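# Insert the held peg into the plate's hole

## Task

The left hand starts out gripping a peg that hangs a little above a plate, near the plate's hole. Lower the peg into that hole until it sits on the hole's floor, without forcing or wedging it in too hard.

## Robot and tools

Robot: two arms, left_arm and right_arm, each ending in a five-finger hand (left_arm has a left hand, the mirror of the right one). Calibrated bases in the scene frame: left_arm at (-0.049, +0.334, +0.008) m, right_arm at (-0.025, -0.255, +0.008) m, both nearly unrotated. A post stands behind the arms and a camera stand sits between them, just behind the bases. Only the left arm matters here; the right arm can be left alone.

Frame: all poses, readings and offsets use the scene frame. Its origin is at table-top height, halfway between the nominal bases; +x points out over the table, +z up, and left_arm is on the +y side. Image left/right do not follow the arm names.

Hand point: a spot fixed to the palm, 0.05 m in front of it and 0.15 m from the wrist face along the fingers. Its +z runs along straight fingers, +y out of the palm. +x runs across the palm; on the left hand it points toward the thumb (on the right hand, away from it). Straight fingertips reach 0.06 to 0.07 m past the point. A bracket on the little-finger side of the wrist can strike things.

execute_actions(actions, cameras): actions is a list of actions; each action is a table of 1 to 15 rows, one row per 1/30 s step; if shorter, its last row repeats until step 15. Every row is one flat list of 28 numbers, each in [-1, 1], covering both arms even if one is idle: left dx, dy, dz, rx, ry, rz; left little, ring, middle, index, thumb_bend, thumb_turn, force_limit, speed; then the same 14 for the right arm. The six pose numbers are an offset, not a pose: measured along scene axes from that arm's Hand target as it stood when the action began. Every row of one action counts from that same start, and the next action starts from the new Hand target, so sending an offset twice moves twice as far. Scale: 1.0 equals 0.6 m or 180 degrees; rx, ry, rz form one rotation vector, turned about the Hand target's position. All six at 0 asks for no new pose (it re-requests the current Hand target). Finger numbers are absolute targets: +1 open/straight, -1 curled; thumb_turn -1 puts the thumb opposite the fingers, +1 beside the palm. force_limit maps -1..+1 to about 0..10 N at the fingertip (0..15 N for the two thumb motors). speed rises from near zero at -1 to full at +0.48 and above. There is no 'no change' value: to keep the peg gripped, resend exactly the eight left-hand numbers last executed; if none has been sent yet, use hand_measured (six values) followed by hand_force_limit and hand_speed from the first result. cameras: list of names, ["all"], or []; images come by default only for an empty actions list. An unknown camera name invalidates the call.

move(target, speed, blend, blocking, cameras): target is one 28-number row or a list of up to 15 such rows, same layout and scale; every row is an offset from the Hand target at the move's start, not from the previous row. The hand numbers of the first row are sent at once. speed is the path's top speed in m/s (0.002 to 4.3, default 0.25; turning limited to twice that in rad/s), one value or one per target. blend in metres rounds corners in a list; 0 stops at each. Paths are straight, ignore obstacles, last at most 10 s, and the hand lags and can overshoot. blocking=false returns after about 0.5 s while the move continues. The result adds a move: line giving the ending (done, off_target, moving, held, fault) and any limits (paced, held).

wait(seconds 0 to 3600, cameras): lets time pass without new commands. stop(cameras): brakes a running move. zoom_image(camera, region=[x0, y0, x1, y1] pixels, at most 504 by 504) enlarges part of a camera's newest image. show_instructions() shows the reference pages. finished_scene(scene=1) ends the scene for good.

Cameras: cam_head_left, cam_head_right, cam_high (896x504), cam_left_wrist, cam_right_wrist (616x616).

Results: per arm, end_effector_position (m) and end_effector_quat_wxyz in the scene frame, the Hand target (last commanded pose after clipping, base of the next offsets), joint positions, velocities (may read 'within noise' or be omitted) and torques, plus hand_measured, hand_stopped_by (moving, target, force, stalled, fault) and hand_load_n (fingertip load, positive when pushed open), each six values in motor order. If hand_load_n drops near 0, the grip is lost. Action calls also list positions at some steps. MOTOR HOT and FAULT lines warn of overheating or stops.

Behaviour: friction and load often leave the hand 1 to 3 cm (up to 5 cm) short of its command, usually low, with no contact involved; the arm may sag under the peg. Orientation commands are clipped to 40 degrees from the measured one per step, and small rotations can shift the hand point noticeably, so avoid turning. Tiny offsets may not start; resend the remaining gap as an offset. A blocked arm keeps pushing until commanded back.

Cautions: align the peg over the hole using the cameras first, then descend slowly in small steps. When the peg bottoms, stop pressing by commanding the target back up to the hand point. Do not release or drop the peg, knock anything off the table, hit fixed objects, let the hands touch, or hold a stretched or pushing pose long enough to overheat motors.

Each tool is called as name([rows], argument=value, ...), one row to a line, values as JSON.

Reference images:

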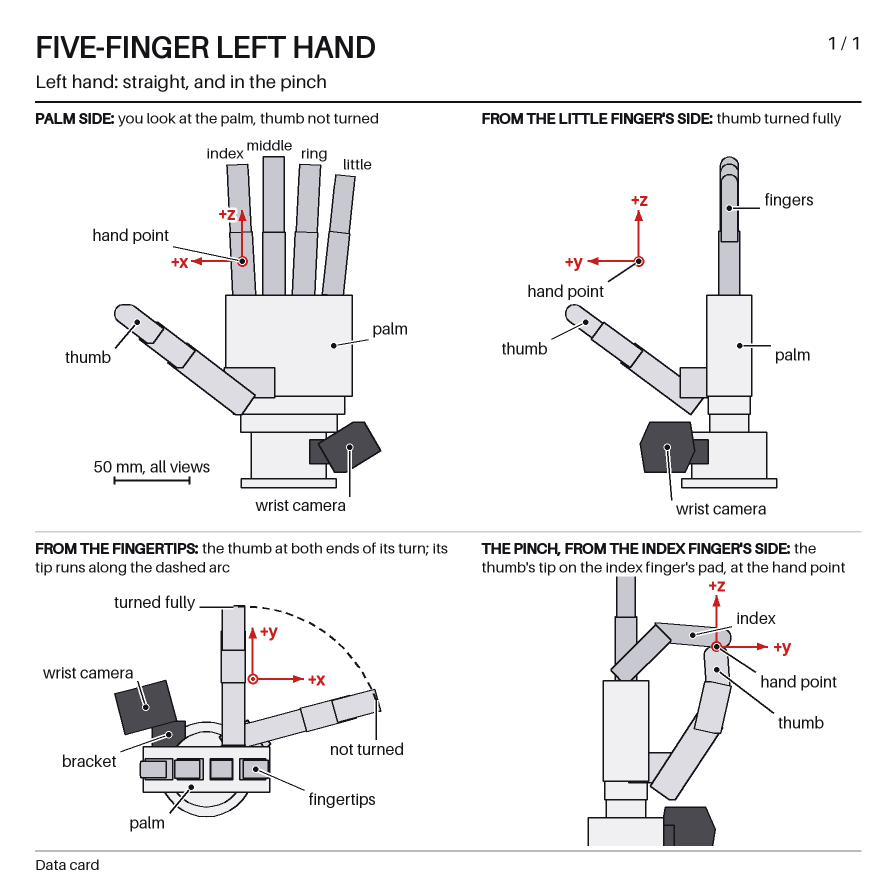

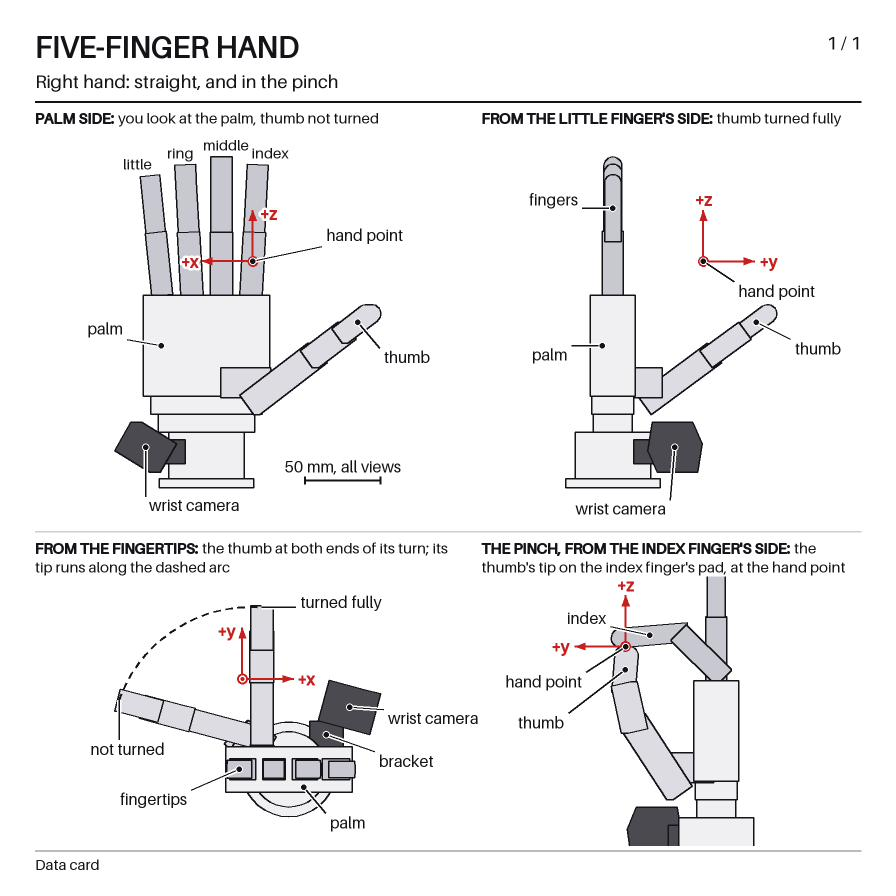

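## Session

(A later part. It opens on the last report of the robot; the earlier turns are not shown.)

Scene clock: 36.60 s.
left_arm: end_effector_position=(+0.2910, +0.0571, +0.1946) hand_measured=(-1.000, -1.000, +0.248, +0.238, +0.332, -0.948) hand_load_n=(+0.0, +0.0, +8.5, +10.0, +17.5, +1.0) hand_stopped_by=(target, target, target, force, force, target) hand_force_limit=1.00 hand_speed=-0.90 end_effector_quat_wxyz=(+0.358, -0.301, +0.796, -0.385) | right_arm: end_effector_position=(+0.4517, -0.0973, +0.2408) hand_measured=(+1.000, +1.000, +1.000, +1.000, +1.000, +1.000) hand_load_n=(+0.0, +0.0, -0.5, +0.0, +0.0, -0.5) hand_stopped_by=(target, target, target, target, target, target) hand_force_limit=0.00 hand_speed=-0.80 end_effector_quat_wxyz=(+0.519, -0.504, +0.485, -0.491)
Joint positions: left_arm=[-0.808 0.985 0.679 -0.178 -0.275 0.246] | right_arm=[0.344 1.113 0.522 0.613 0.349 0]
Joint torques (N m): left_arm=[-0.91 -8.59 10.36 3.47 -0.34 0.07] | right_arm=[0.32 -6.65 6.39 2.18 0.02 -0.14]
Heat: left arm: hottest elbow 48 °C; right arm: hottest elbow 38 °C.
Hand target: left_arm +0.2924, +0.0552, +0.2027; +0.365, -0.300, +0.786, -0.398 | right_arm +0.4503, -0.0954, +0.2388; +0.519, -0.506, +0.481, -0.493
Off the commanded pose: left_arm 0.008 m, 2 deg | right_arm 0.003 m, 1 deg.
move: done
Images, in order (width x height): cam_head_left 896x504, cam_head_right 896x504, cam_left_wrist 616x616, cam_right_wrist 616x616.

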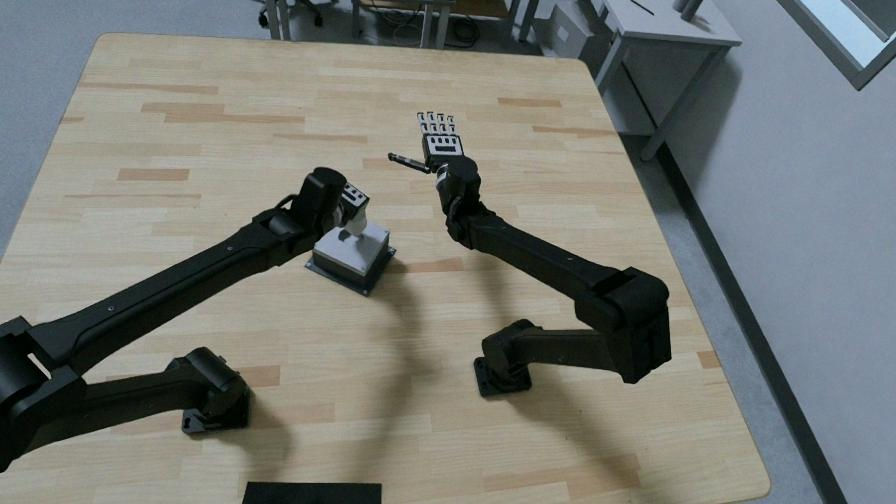

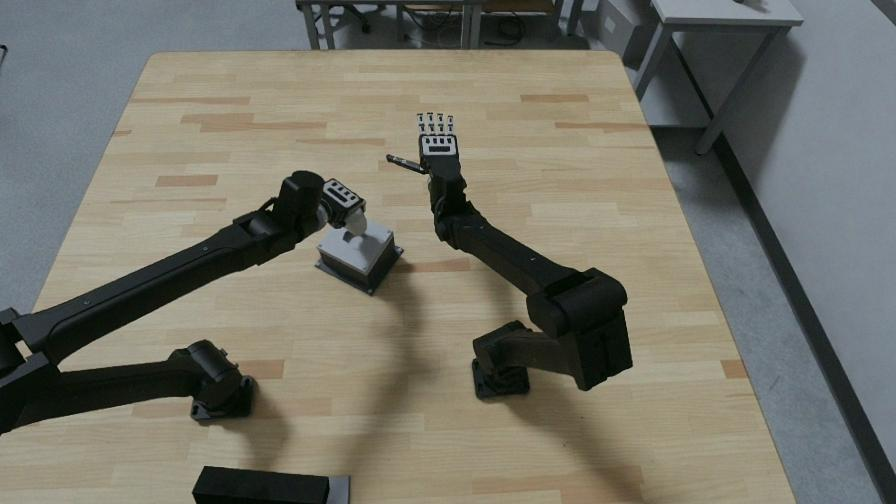

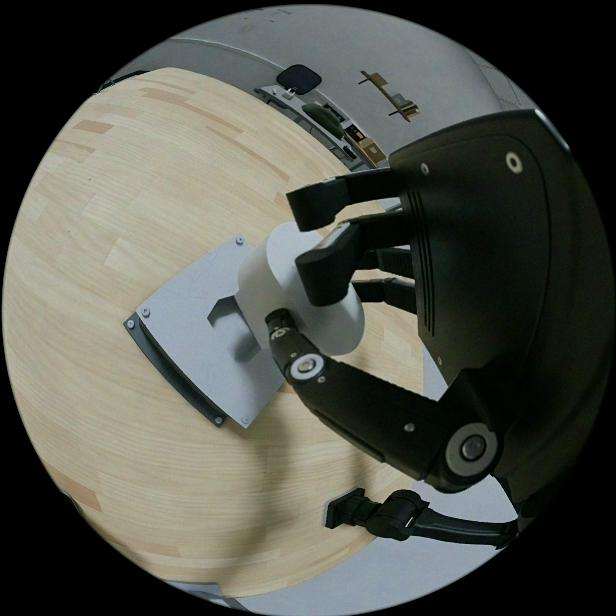

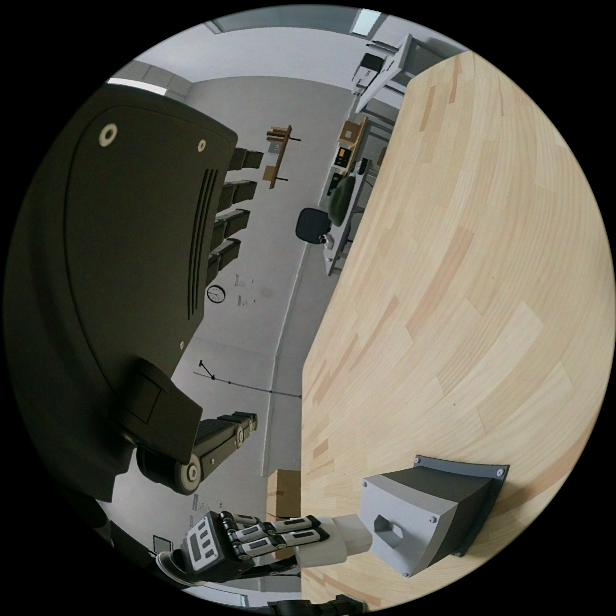

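zoom_image(camera="cam_right_wrist", region=[368, 508, 408, 552])

zoom_image(camera="cam_left_wrist", region=[200, 290, 270, 370])

zoom_image(camera="cam_head_left", region=[330, 220, 375, 260])

zoom_image(camera="cam_head_right", region=[335, 220, 380, 260])

Scaled by 11.455 from the camera's image (finer frame: 880x880).

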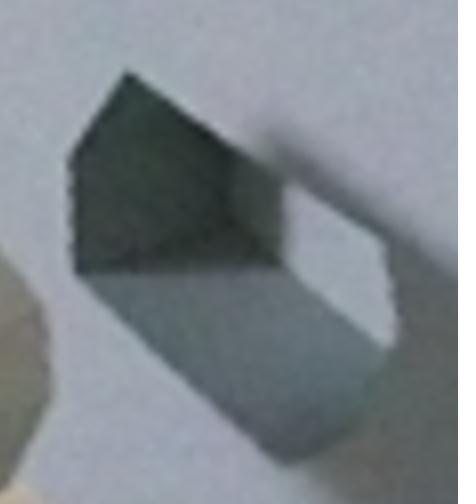

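Scaled by 6.300 from the camera's image (finer frame: 880x880).

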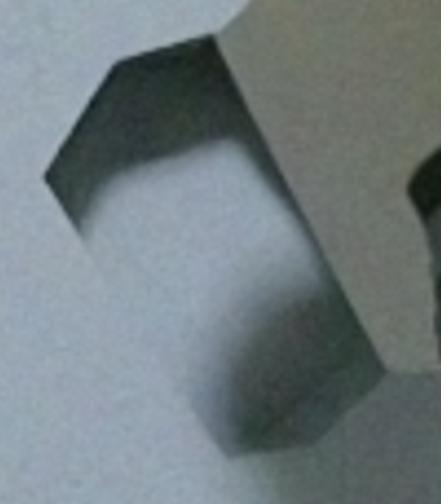

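Scaled by 11.200.

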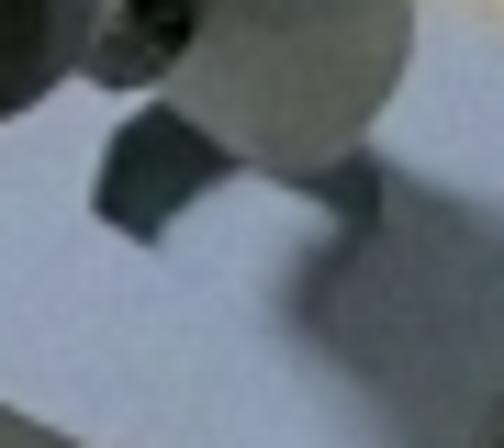

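Scaled by 11.200.

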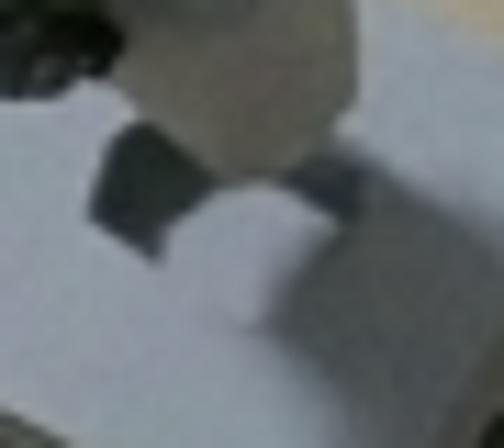

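zoom_image(camera="cam_right_wrist", region=[350, 440, 520, 590])

zoom_image(camera="cam_right_wrist", region=[355, 465, 405, 515])

zoom_image(camera="cam_right_wrist", region=[420, 480, 470, 530])

zoom_image(camera="cam_right_wrist", region=[390, 540, 440, 590])

Scaled by 2.965 from the camera's image (finer frame: 880x880).

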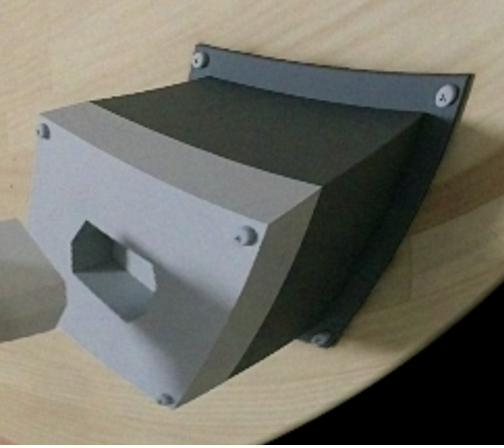

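Scaled by 10.080 from the camera's image (finer frame: 880x880).

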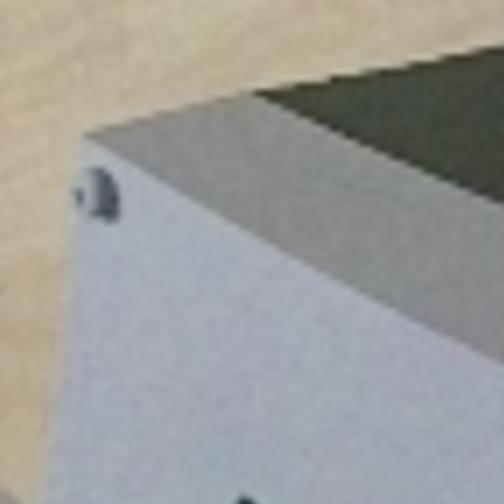

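Scaled by 10.080 from the camera's image (finer frame: 880x880).

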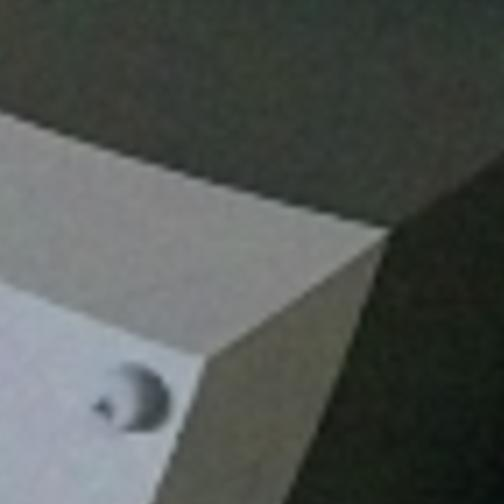

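Scaled by 10.080 from the camera's image (finer frame: 880x880).

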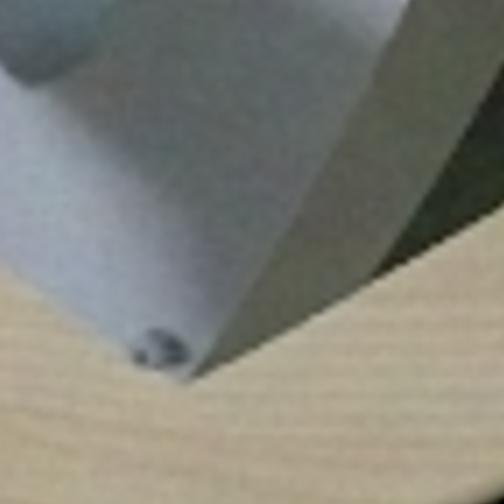

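zoom_image(camera="cam_right_wrist", region=[330, 508, 380, 558])

zoom_image(camera="cam_right_wrist", region=[290, 505, 350, 575])

Scaled by 10.080 from the camera's image (finer frame: 880x880).

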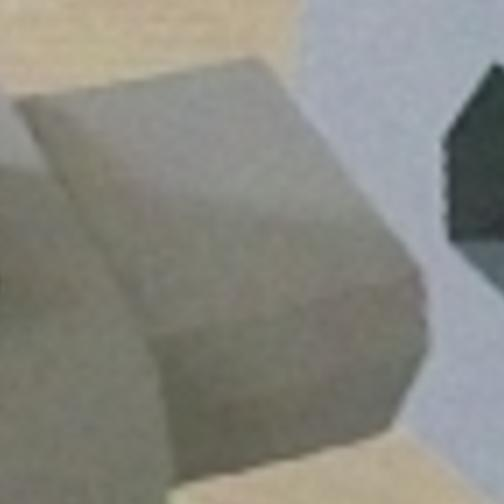

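Scaled by 7.200 from the camera's image (finer frame: 880x880).

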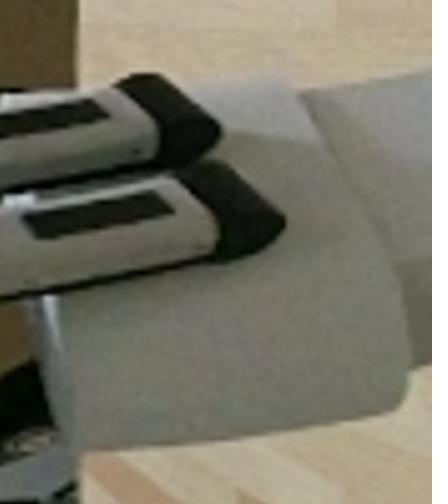

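move(target=[-0.005,-0.013,-0.02,0,0,0,-1,-1,0.246,0.236,0.326,-0.948,1.0,-0.9,0,0,0,0,0,0,1,1,1,1,1,1,0.0,-0.8], speed=0.08, cameras=["cam_left_wrist","cam_right_wrist","cam_head_left","cam_head_right"])

zoom_image(camera="cam_right_wrist", region=[340, 495, 420, 565])

zoom_image(camera="cam_left_wrist", region=[195, 250, 305, 370])

zoom_image(camera="cam_head_left", region=[320, 190, 400, 270])

zoom_image(camera="cam_head_right", region=[320, 190, 400, 270])

Scene clock: 78.40 s.
left_arm: end_effector_position=(+0.2889, +0.0511, +0.1903) hand_measured=(-1.000, -1.000, +0.248, +0.238, +0.332, -0.948) hand_load_n=(+0.0, +0.0, +9.0, +10.5, +17.0, +1.0) hand_stopped_by=(target, target, target, force, force, target) hand_force_limit=1.00 hand_speed=-0.90 end_effector_quat_wxyz=(+0.363, -0.299, +0.792, -0.390) | right_arm: end_effector_position=(+0.4517, -0.0973, +0.2408) hand_measured=(+1.000, +1.000, +1.000, +1.000, +1.000, +1.000) hand_load_n=(+0.0, -0.5, +0.0, -0.5, +0.0, +0.0) hand_stopped_by=(target, target, target, target, target, target) hand_force_limit=0.00 hand_speed=-0.80 end_effector_quat_wxyz=(+0.519, -0.504, +0.485, -0.491)
Joint positions: left_arm=[-0.831 0.993 0.663 -0.139 -0.298 0.241] | right_arm=[0.344 1.113 0.522 0.613 0.349 0]
Joint torques (N m): left_arm=[-1.14 -7 10.13 3.49 -0.37 0] | right_arm=[0.26 -6.65 6.39 2.18 0.02 -0.14]
Heat: left arm: hottest elbow 49 °C; right arm: hottest elbow 38 °C.
Hand target: left_arm +0.2893, +0.0475, +0.1906; +0.365, -0.300, +0.786, -0.398 | right_arm +0.4503, -0.0954, +0.2388; +0.519, -0.506, +0.481, -0.493
Off the commanded pose: left_arm 0.004 m, 1 deg | right_arm 0.003 m, 1 deg.
move: done
Images, in order (width x height): cam_head_left 896x504, cam_head_right 896x504, cam_left_wrist 616x616, cam_right_wrist 616x616.

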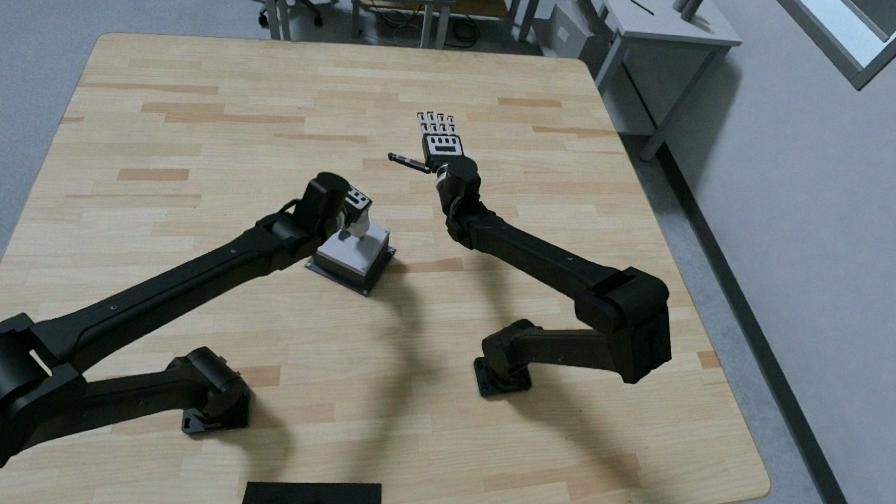

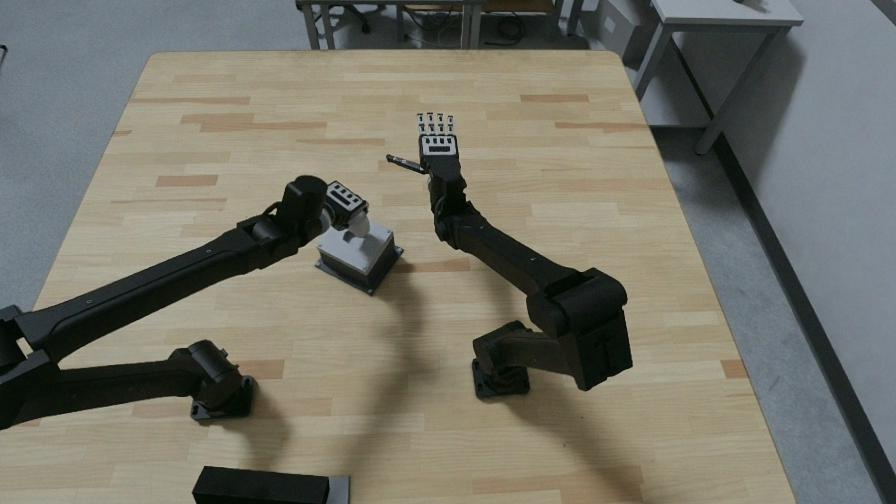

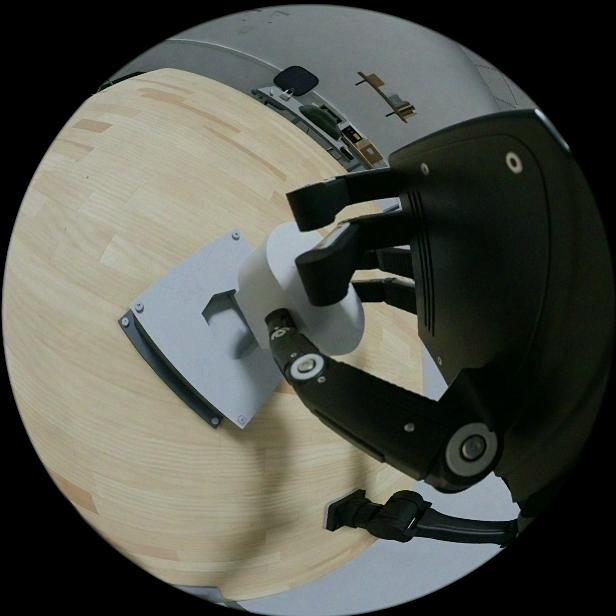

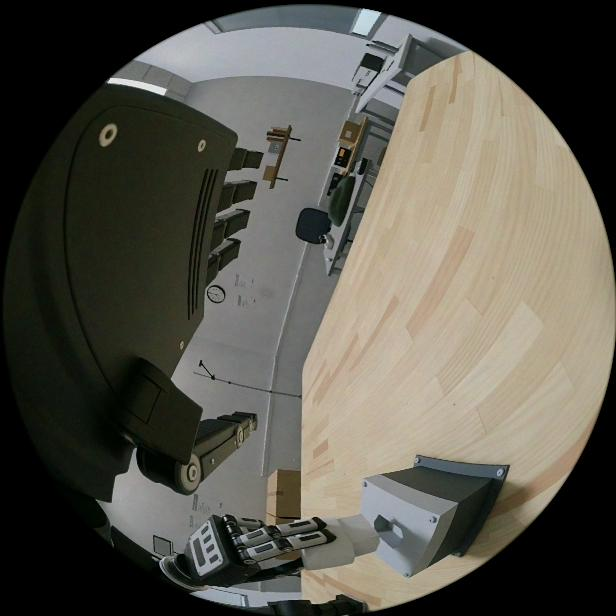

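Scaled by 6.300 from the camera's image (finer frame: 880x880).

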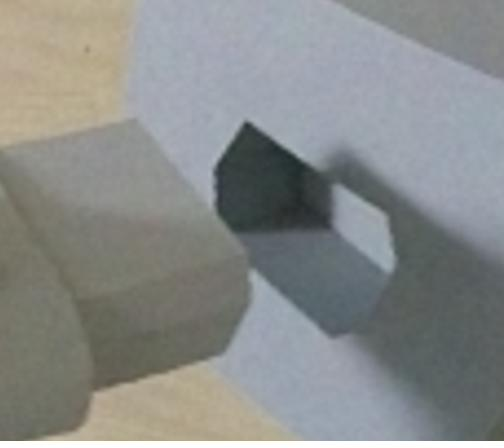

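Scaled by 4.200 from the camera's image (finer frame: 880x880).

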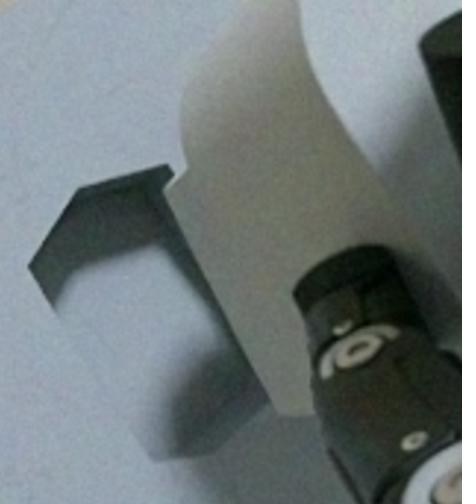

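Scaled by 6.300.

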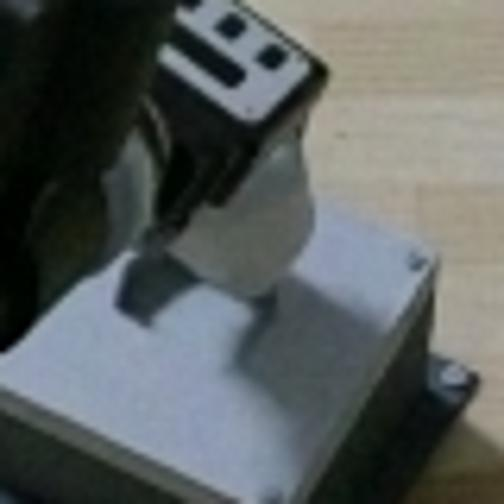

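Scaled by 6.300.

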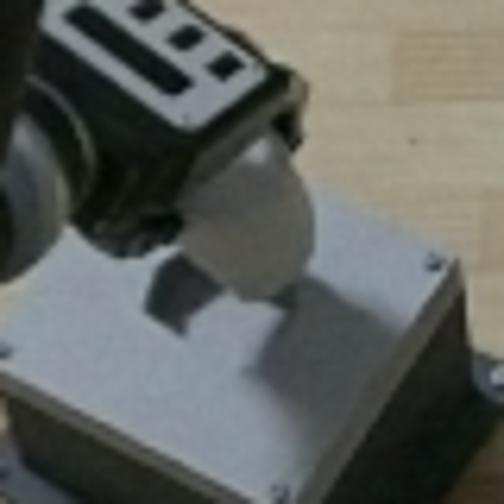

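move(target=[0,0,-0.023,0,0,0,-1,-1,0.246,0.236,0.326,-0.948,1.0,-0.9,0,0,0,0,0,0,1,1,1,1,1,1,0.0,-0.8], speed=0.08, cameras=["cam_left_wrist","cam_right_wrist","cam_head_left","cam_head_right"])

zoom_image(camera="cam_right_wrist", region=[340, 495, 420, 565])

zoom_image(camera="cam_left_wrist", region=[195, 250, 305, 370])

zoom_image(camera="cam_head_left", region=[320, 190, 400, 270])

zoom_image(camera="cam_head_right", region=[320, 190, 400, 270])

Scene clock: 81.50 s.
left_arm: end_effector_position=(+0.2887, +0.0513, +0.1745) hand_measured=(-1.000, -1.000, +0.248, +0.238, +0.332, -0.948) hand_load_n=(+0.0, +0.0, +8.5, +10.0, +17.5, +1.0) hand_stopped_by=(target, target, target, force, force, target) hand_force_limit=1.00 hand_speed=-0.90 end_effector_quat_wxyz=(+0.362, -0.299, +0.793, -0.388) | right_arm: end_effector_position=(+0.4517, -0.0973, +0.2408) hand_measured=(+1.000, +1.000, +1.000, +1.000, +1.000, +1.000) hand_load_n=(+0.0, -0.5, -0.5, +0.0, +0.0, -0.5) hand_stopped_by=(target, target, target, target, target, target) hand_force_limit=0.00 hand_speed=-0.80 end_effector_quat_wxyz=(+0.519, -0.504, +0.485, -0.491)
Joint positions: left_arm=[-0.831 1.013 0.632 -0.093 -0.298 0.241] | right_arm=[0.344 1.113 0.522 0.613 0.349 0]
Joint torques (N m): left_arm=[-1.08 -7.24 10.13 3.52 -0.36 0] | right_arm=[0.32 -6.65 6.39 2.18 0.02 -0.14]
Heat: left arm: hottest elbow 49 °C; right arm: hottest elbow 38 °C.
Hand target: left_arm +0.2894, +0.0473, +0.1769; +0.365, -0.300, +0.786, -0.398 | right_arm +0.4503, -0.0954, +0.2388; +0.519, -0.506, +0.481, -0.493
Off the commanded pose: left_arm 0.005 m, 1 deg | right_arm 0.003 m, 1 deg.
move: done
Images, in order (width x height): cam_head_left 896x504, cam_head_right 896x504, cam_left_wrist 616x616, cam_right_wrist 616x616.

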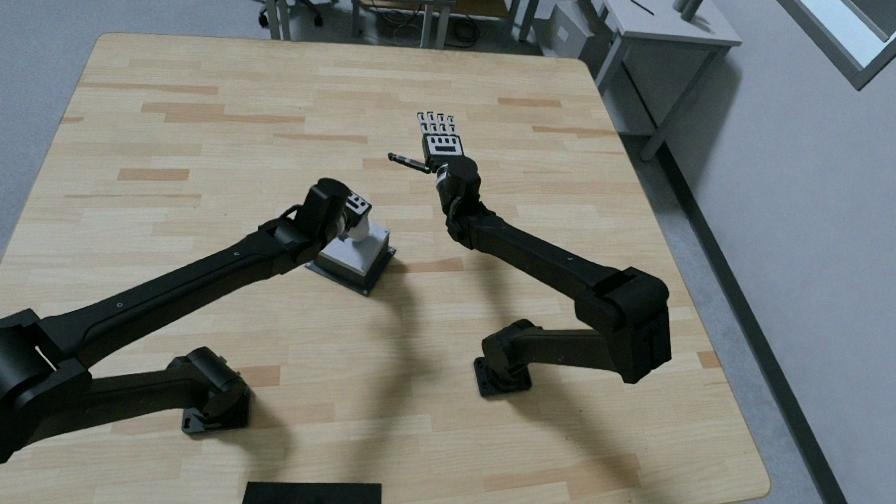

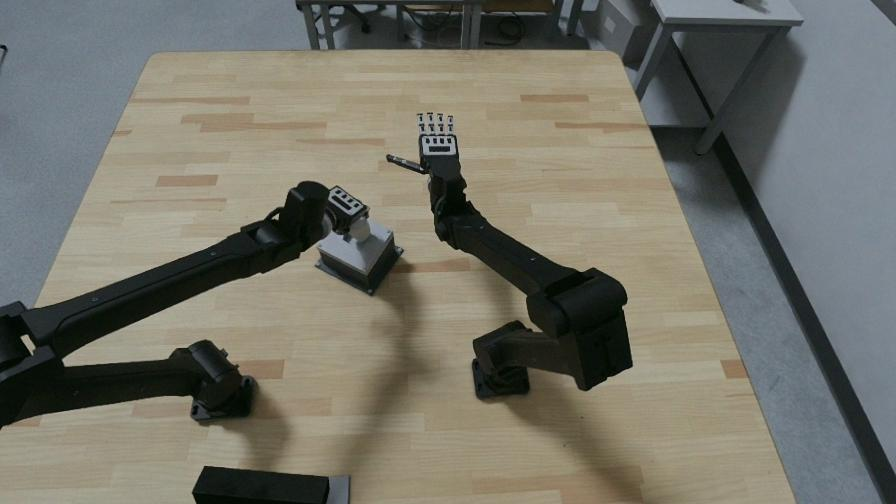

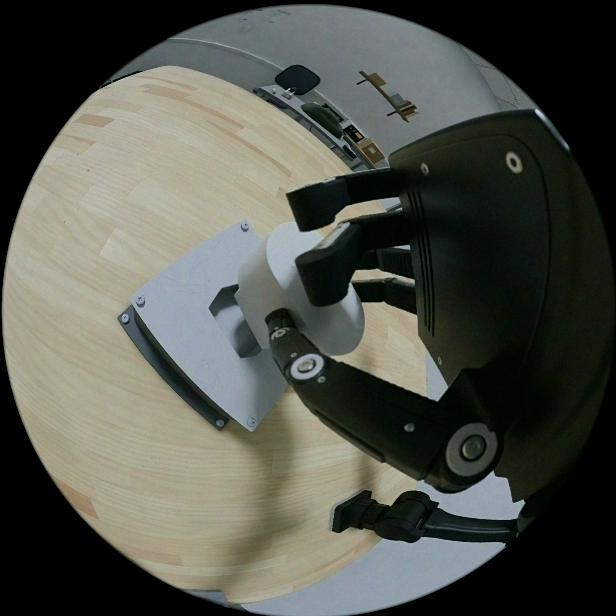

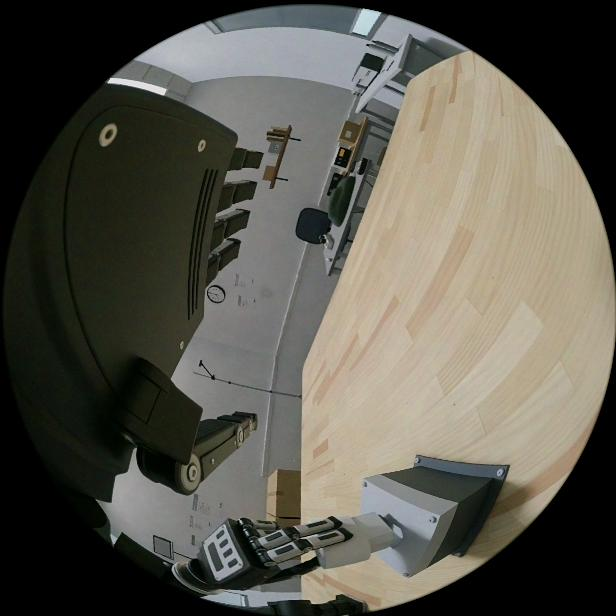

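Scaled by 6.300 from the camera's image (finer frame: 880x880).

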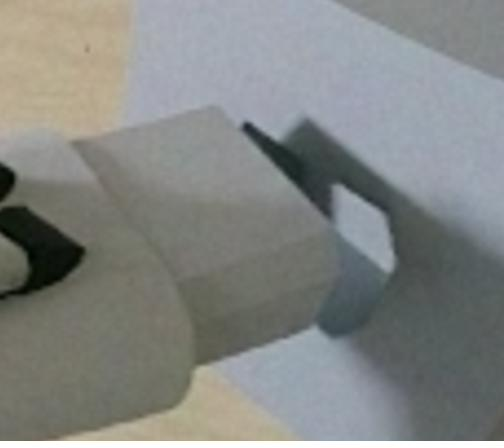

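Scaled by 4.200 from the camera's image (finer frame: 880x880).

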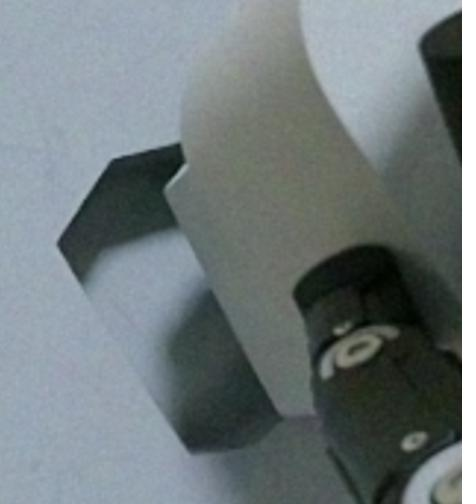

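Scaled by 6.300.

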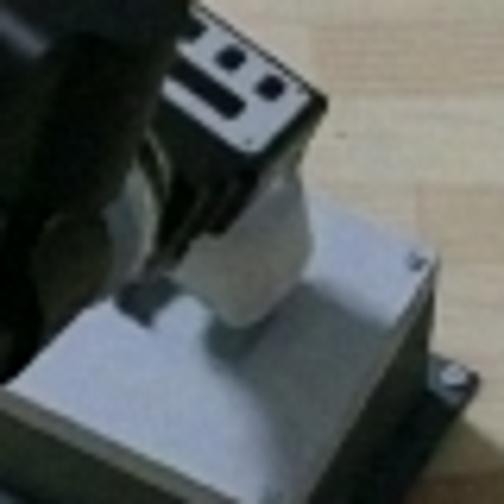

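Scaled by 6.300.

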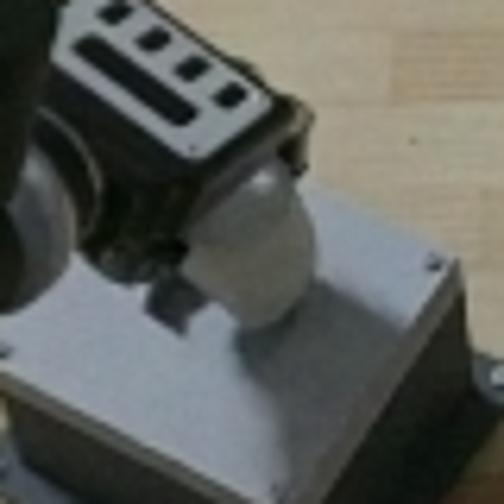

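zoom_image(camera="cam_right_wrist", region=[352, 500, 408, 556])

zoom_image(camera="cam_left_wrist", region=[200, 275, 275, 365])

Scaled by 9.000 from the camera's image (finer frame: 880x880).

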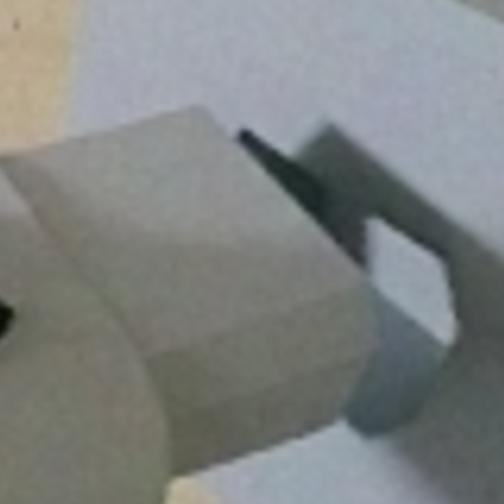

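Scaled by 5.600 from the camera's image (finer frame: 880x880).

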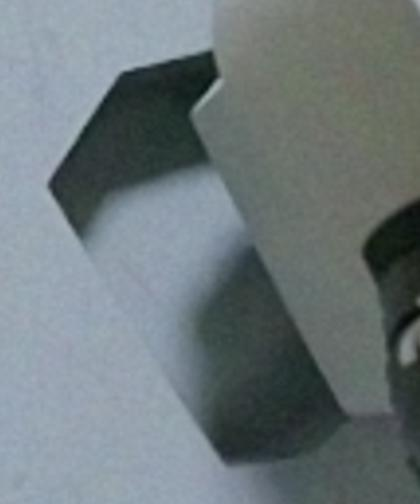

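move(target=[0,0.0167,0,0.017,0,0.039,-1,-1,0.246,0.236,0.326,-0.948,1.0,-0.9,0,0,0,0,0,0,1,1,1,1,1,1,0.0,-0.8], speed=0.08, cameras=["cam_left_wrist","cam_right_wrist","cam_head_left","cam_head_right"])

zoom_image(camera="cam_right_wrist", region=[340, 495, 420, 565])

zoom_image(camera="cam_left_wrist", region=[195, 250, 305, 370])

zoom_image(camera="cam_head_left", region=[320, 190, 400, 270])

zoom_image(camera="cam_head_right", region=[320, 190, 400, 270])

Scene clock: 91.93 s.
left_arm: end_effector_position=(+0.2862, +0.0652, +0.1662) hand_measured=(-1.000, -1.000, +0.248, +0.238, +0.332, -0.948) hand_load_n=(+0.0, +0.0, +8.5, +10.0, +17.0, +1.0) hand_stopped_by=(target, target, target, force, force, target) hand_force_limit=1.00 hand_speed=-0.90 end_effector_quat_wxyz=(+0.395, -0.337, +0.782, -0.345) | right_arm: end_effector_position=(+0.4517, -0.0973, +0.2408) hand_measured=(+1.000, +1.000, +1.000, +1.000, +1.000, +1.000) hand_load_n=(+0.0, +0.0, +0.0, +0.0, +0.0, -0.5) hand_stopped_by=(target, target, target, target, target, target) hand_force_limit=0.00 hand_speed=-0.80 end_effector_quat_wxyz=(+0.519, -0.504, +0.485, -0.491)
Joint positions: left_arm=[-0.878 1.023 0.632 -0.137 -0.467 0.19] | right_arm=[0.344 1.113 0.522 0.613 0.349 0]
Joint torques (N m): left_arm=[-1.32 -7.18 12.42 2.25 -0.49 0] | right_arm=[0.26 -6.65 6.39 2.18 0.02 -0.14]
Heat: left arm: hottest elbow 48 °C; right arm: hottest elbow 38 °C.
Hand target: left_arm +0.2894, +0.0574, +0.1769; +0.396, -0.338, +0.777, -0.354 | right_arm +0.4503, -0.0954, +0.2388; +0.519, -0.506, +0.481, -0.493
Off the commanded pose: left_arm 0.014 m, 1 deg | right_arm 0.003 m, 1 deg.
move: off_target (left_arm)
Images, in order (width x height): cam_head_left 896x504, cam_head_right 896x504, cam_left_wrist 616x616, cam_right_wrist 616x616.

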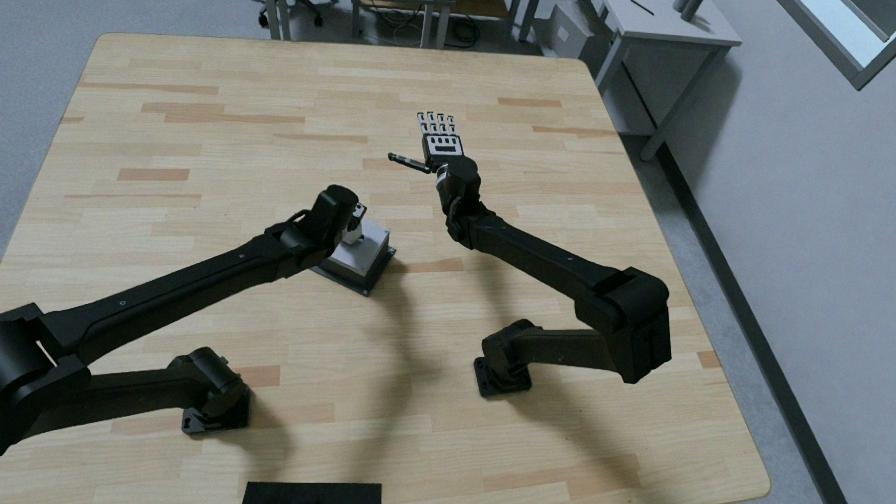

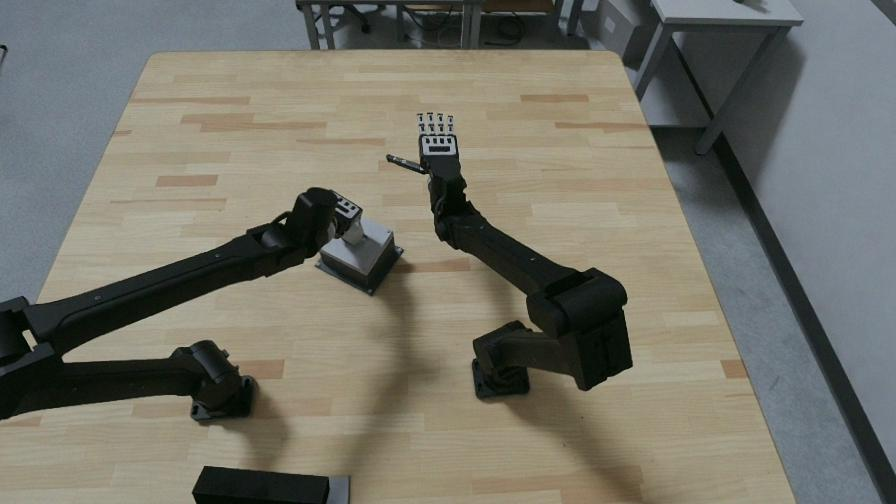

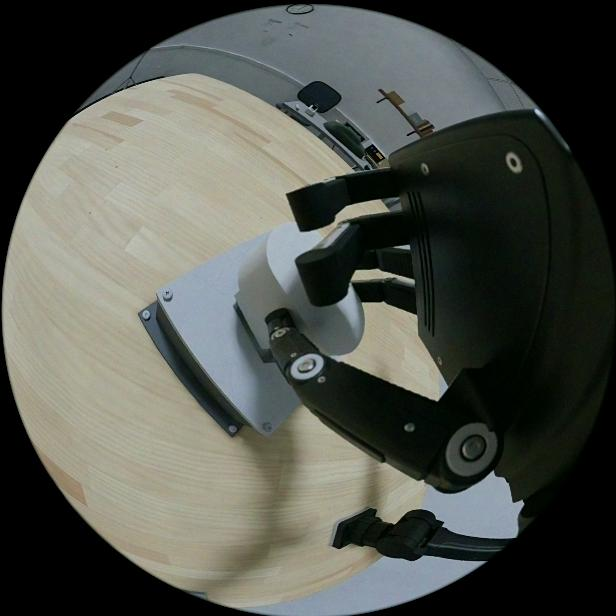

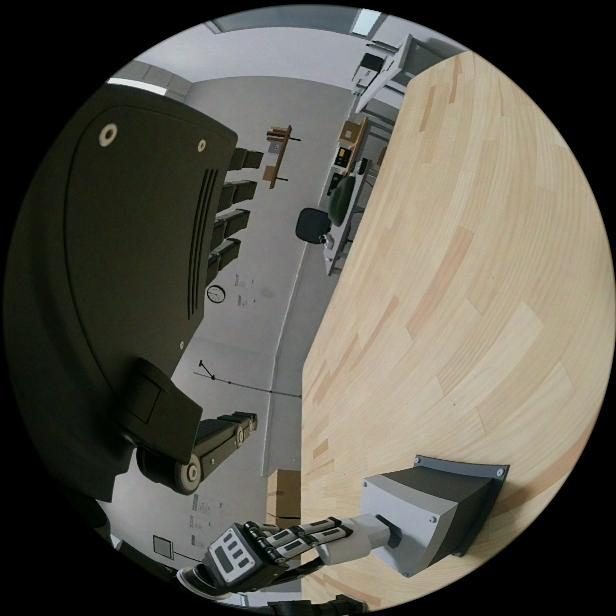

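Scaled by 6.300 from the camera's image (finer frame: 880x880).

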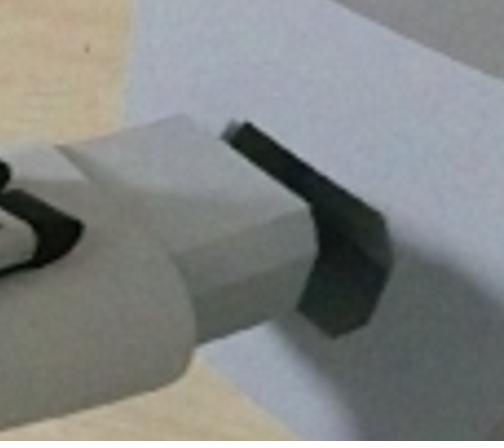

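Scaled by 4.200 from the camera's image (finer frame: 880x880).

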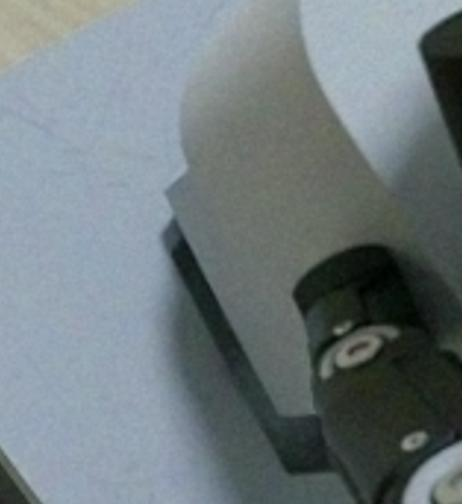

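Scaled by 6.300.

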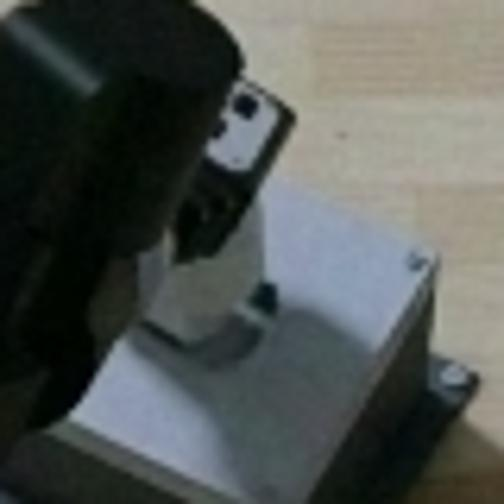

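Scaled by 6.300.

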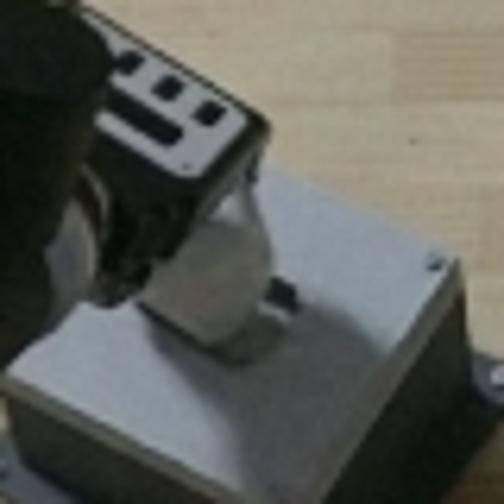

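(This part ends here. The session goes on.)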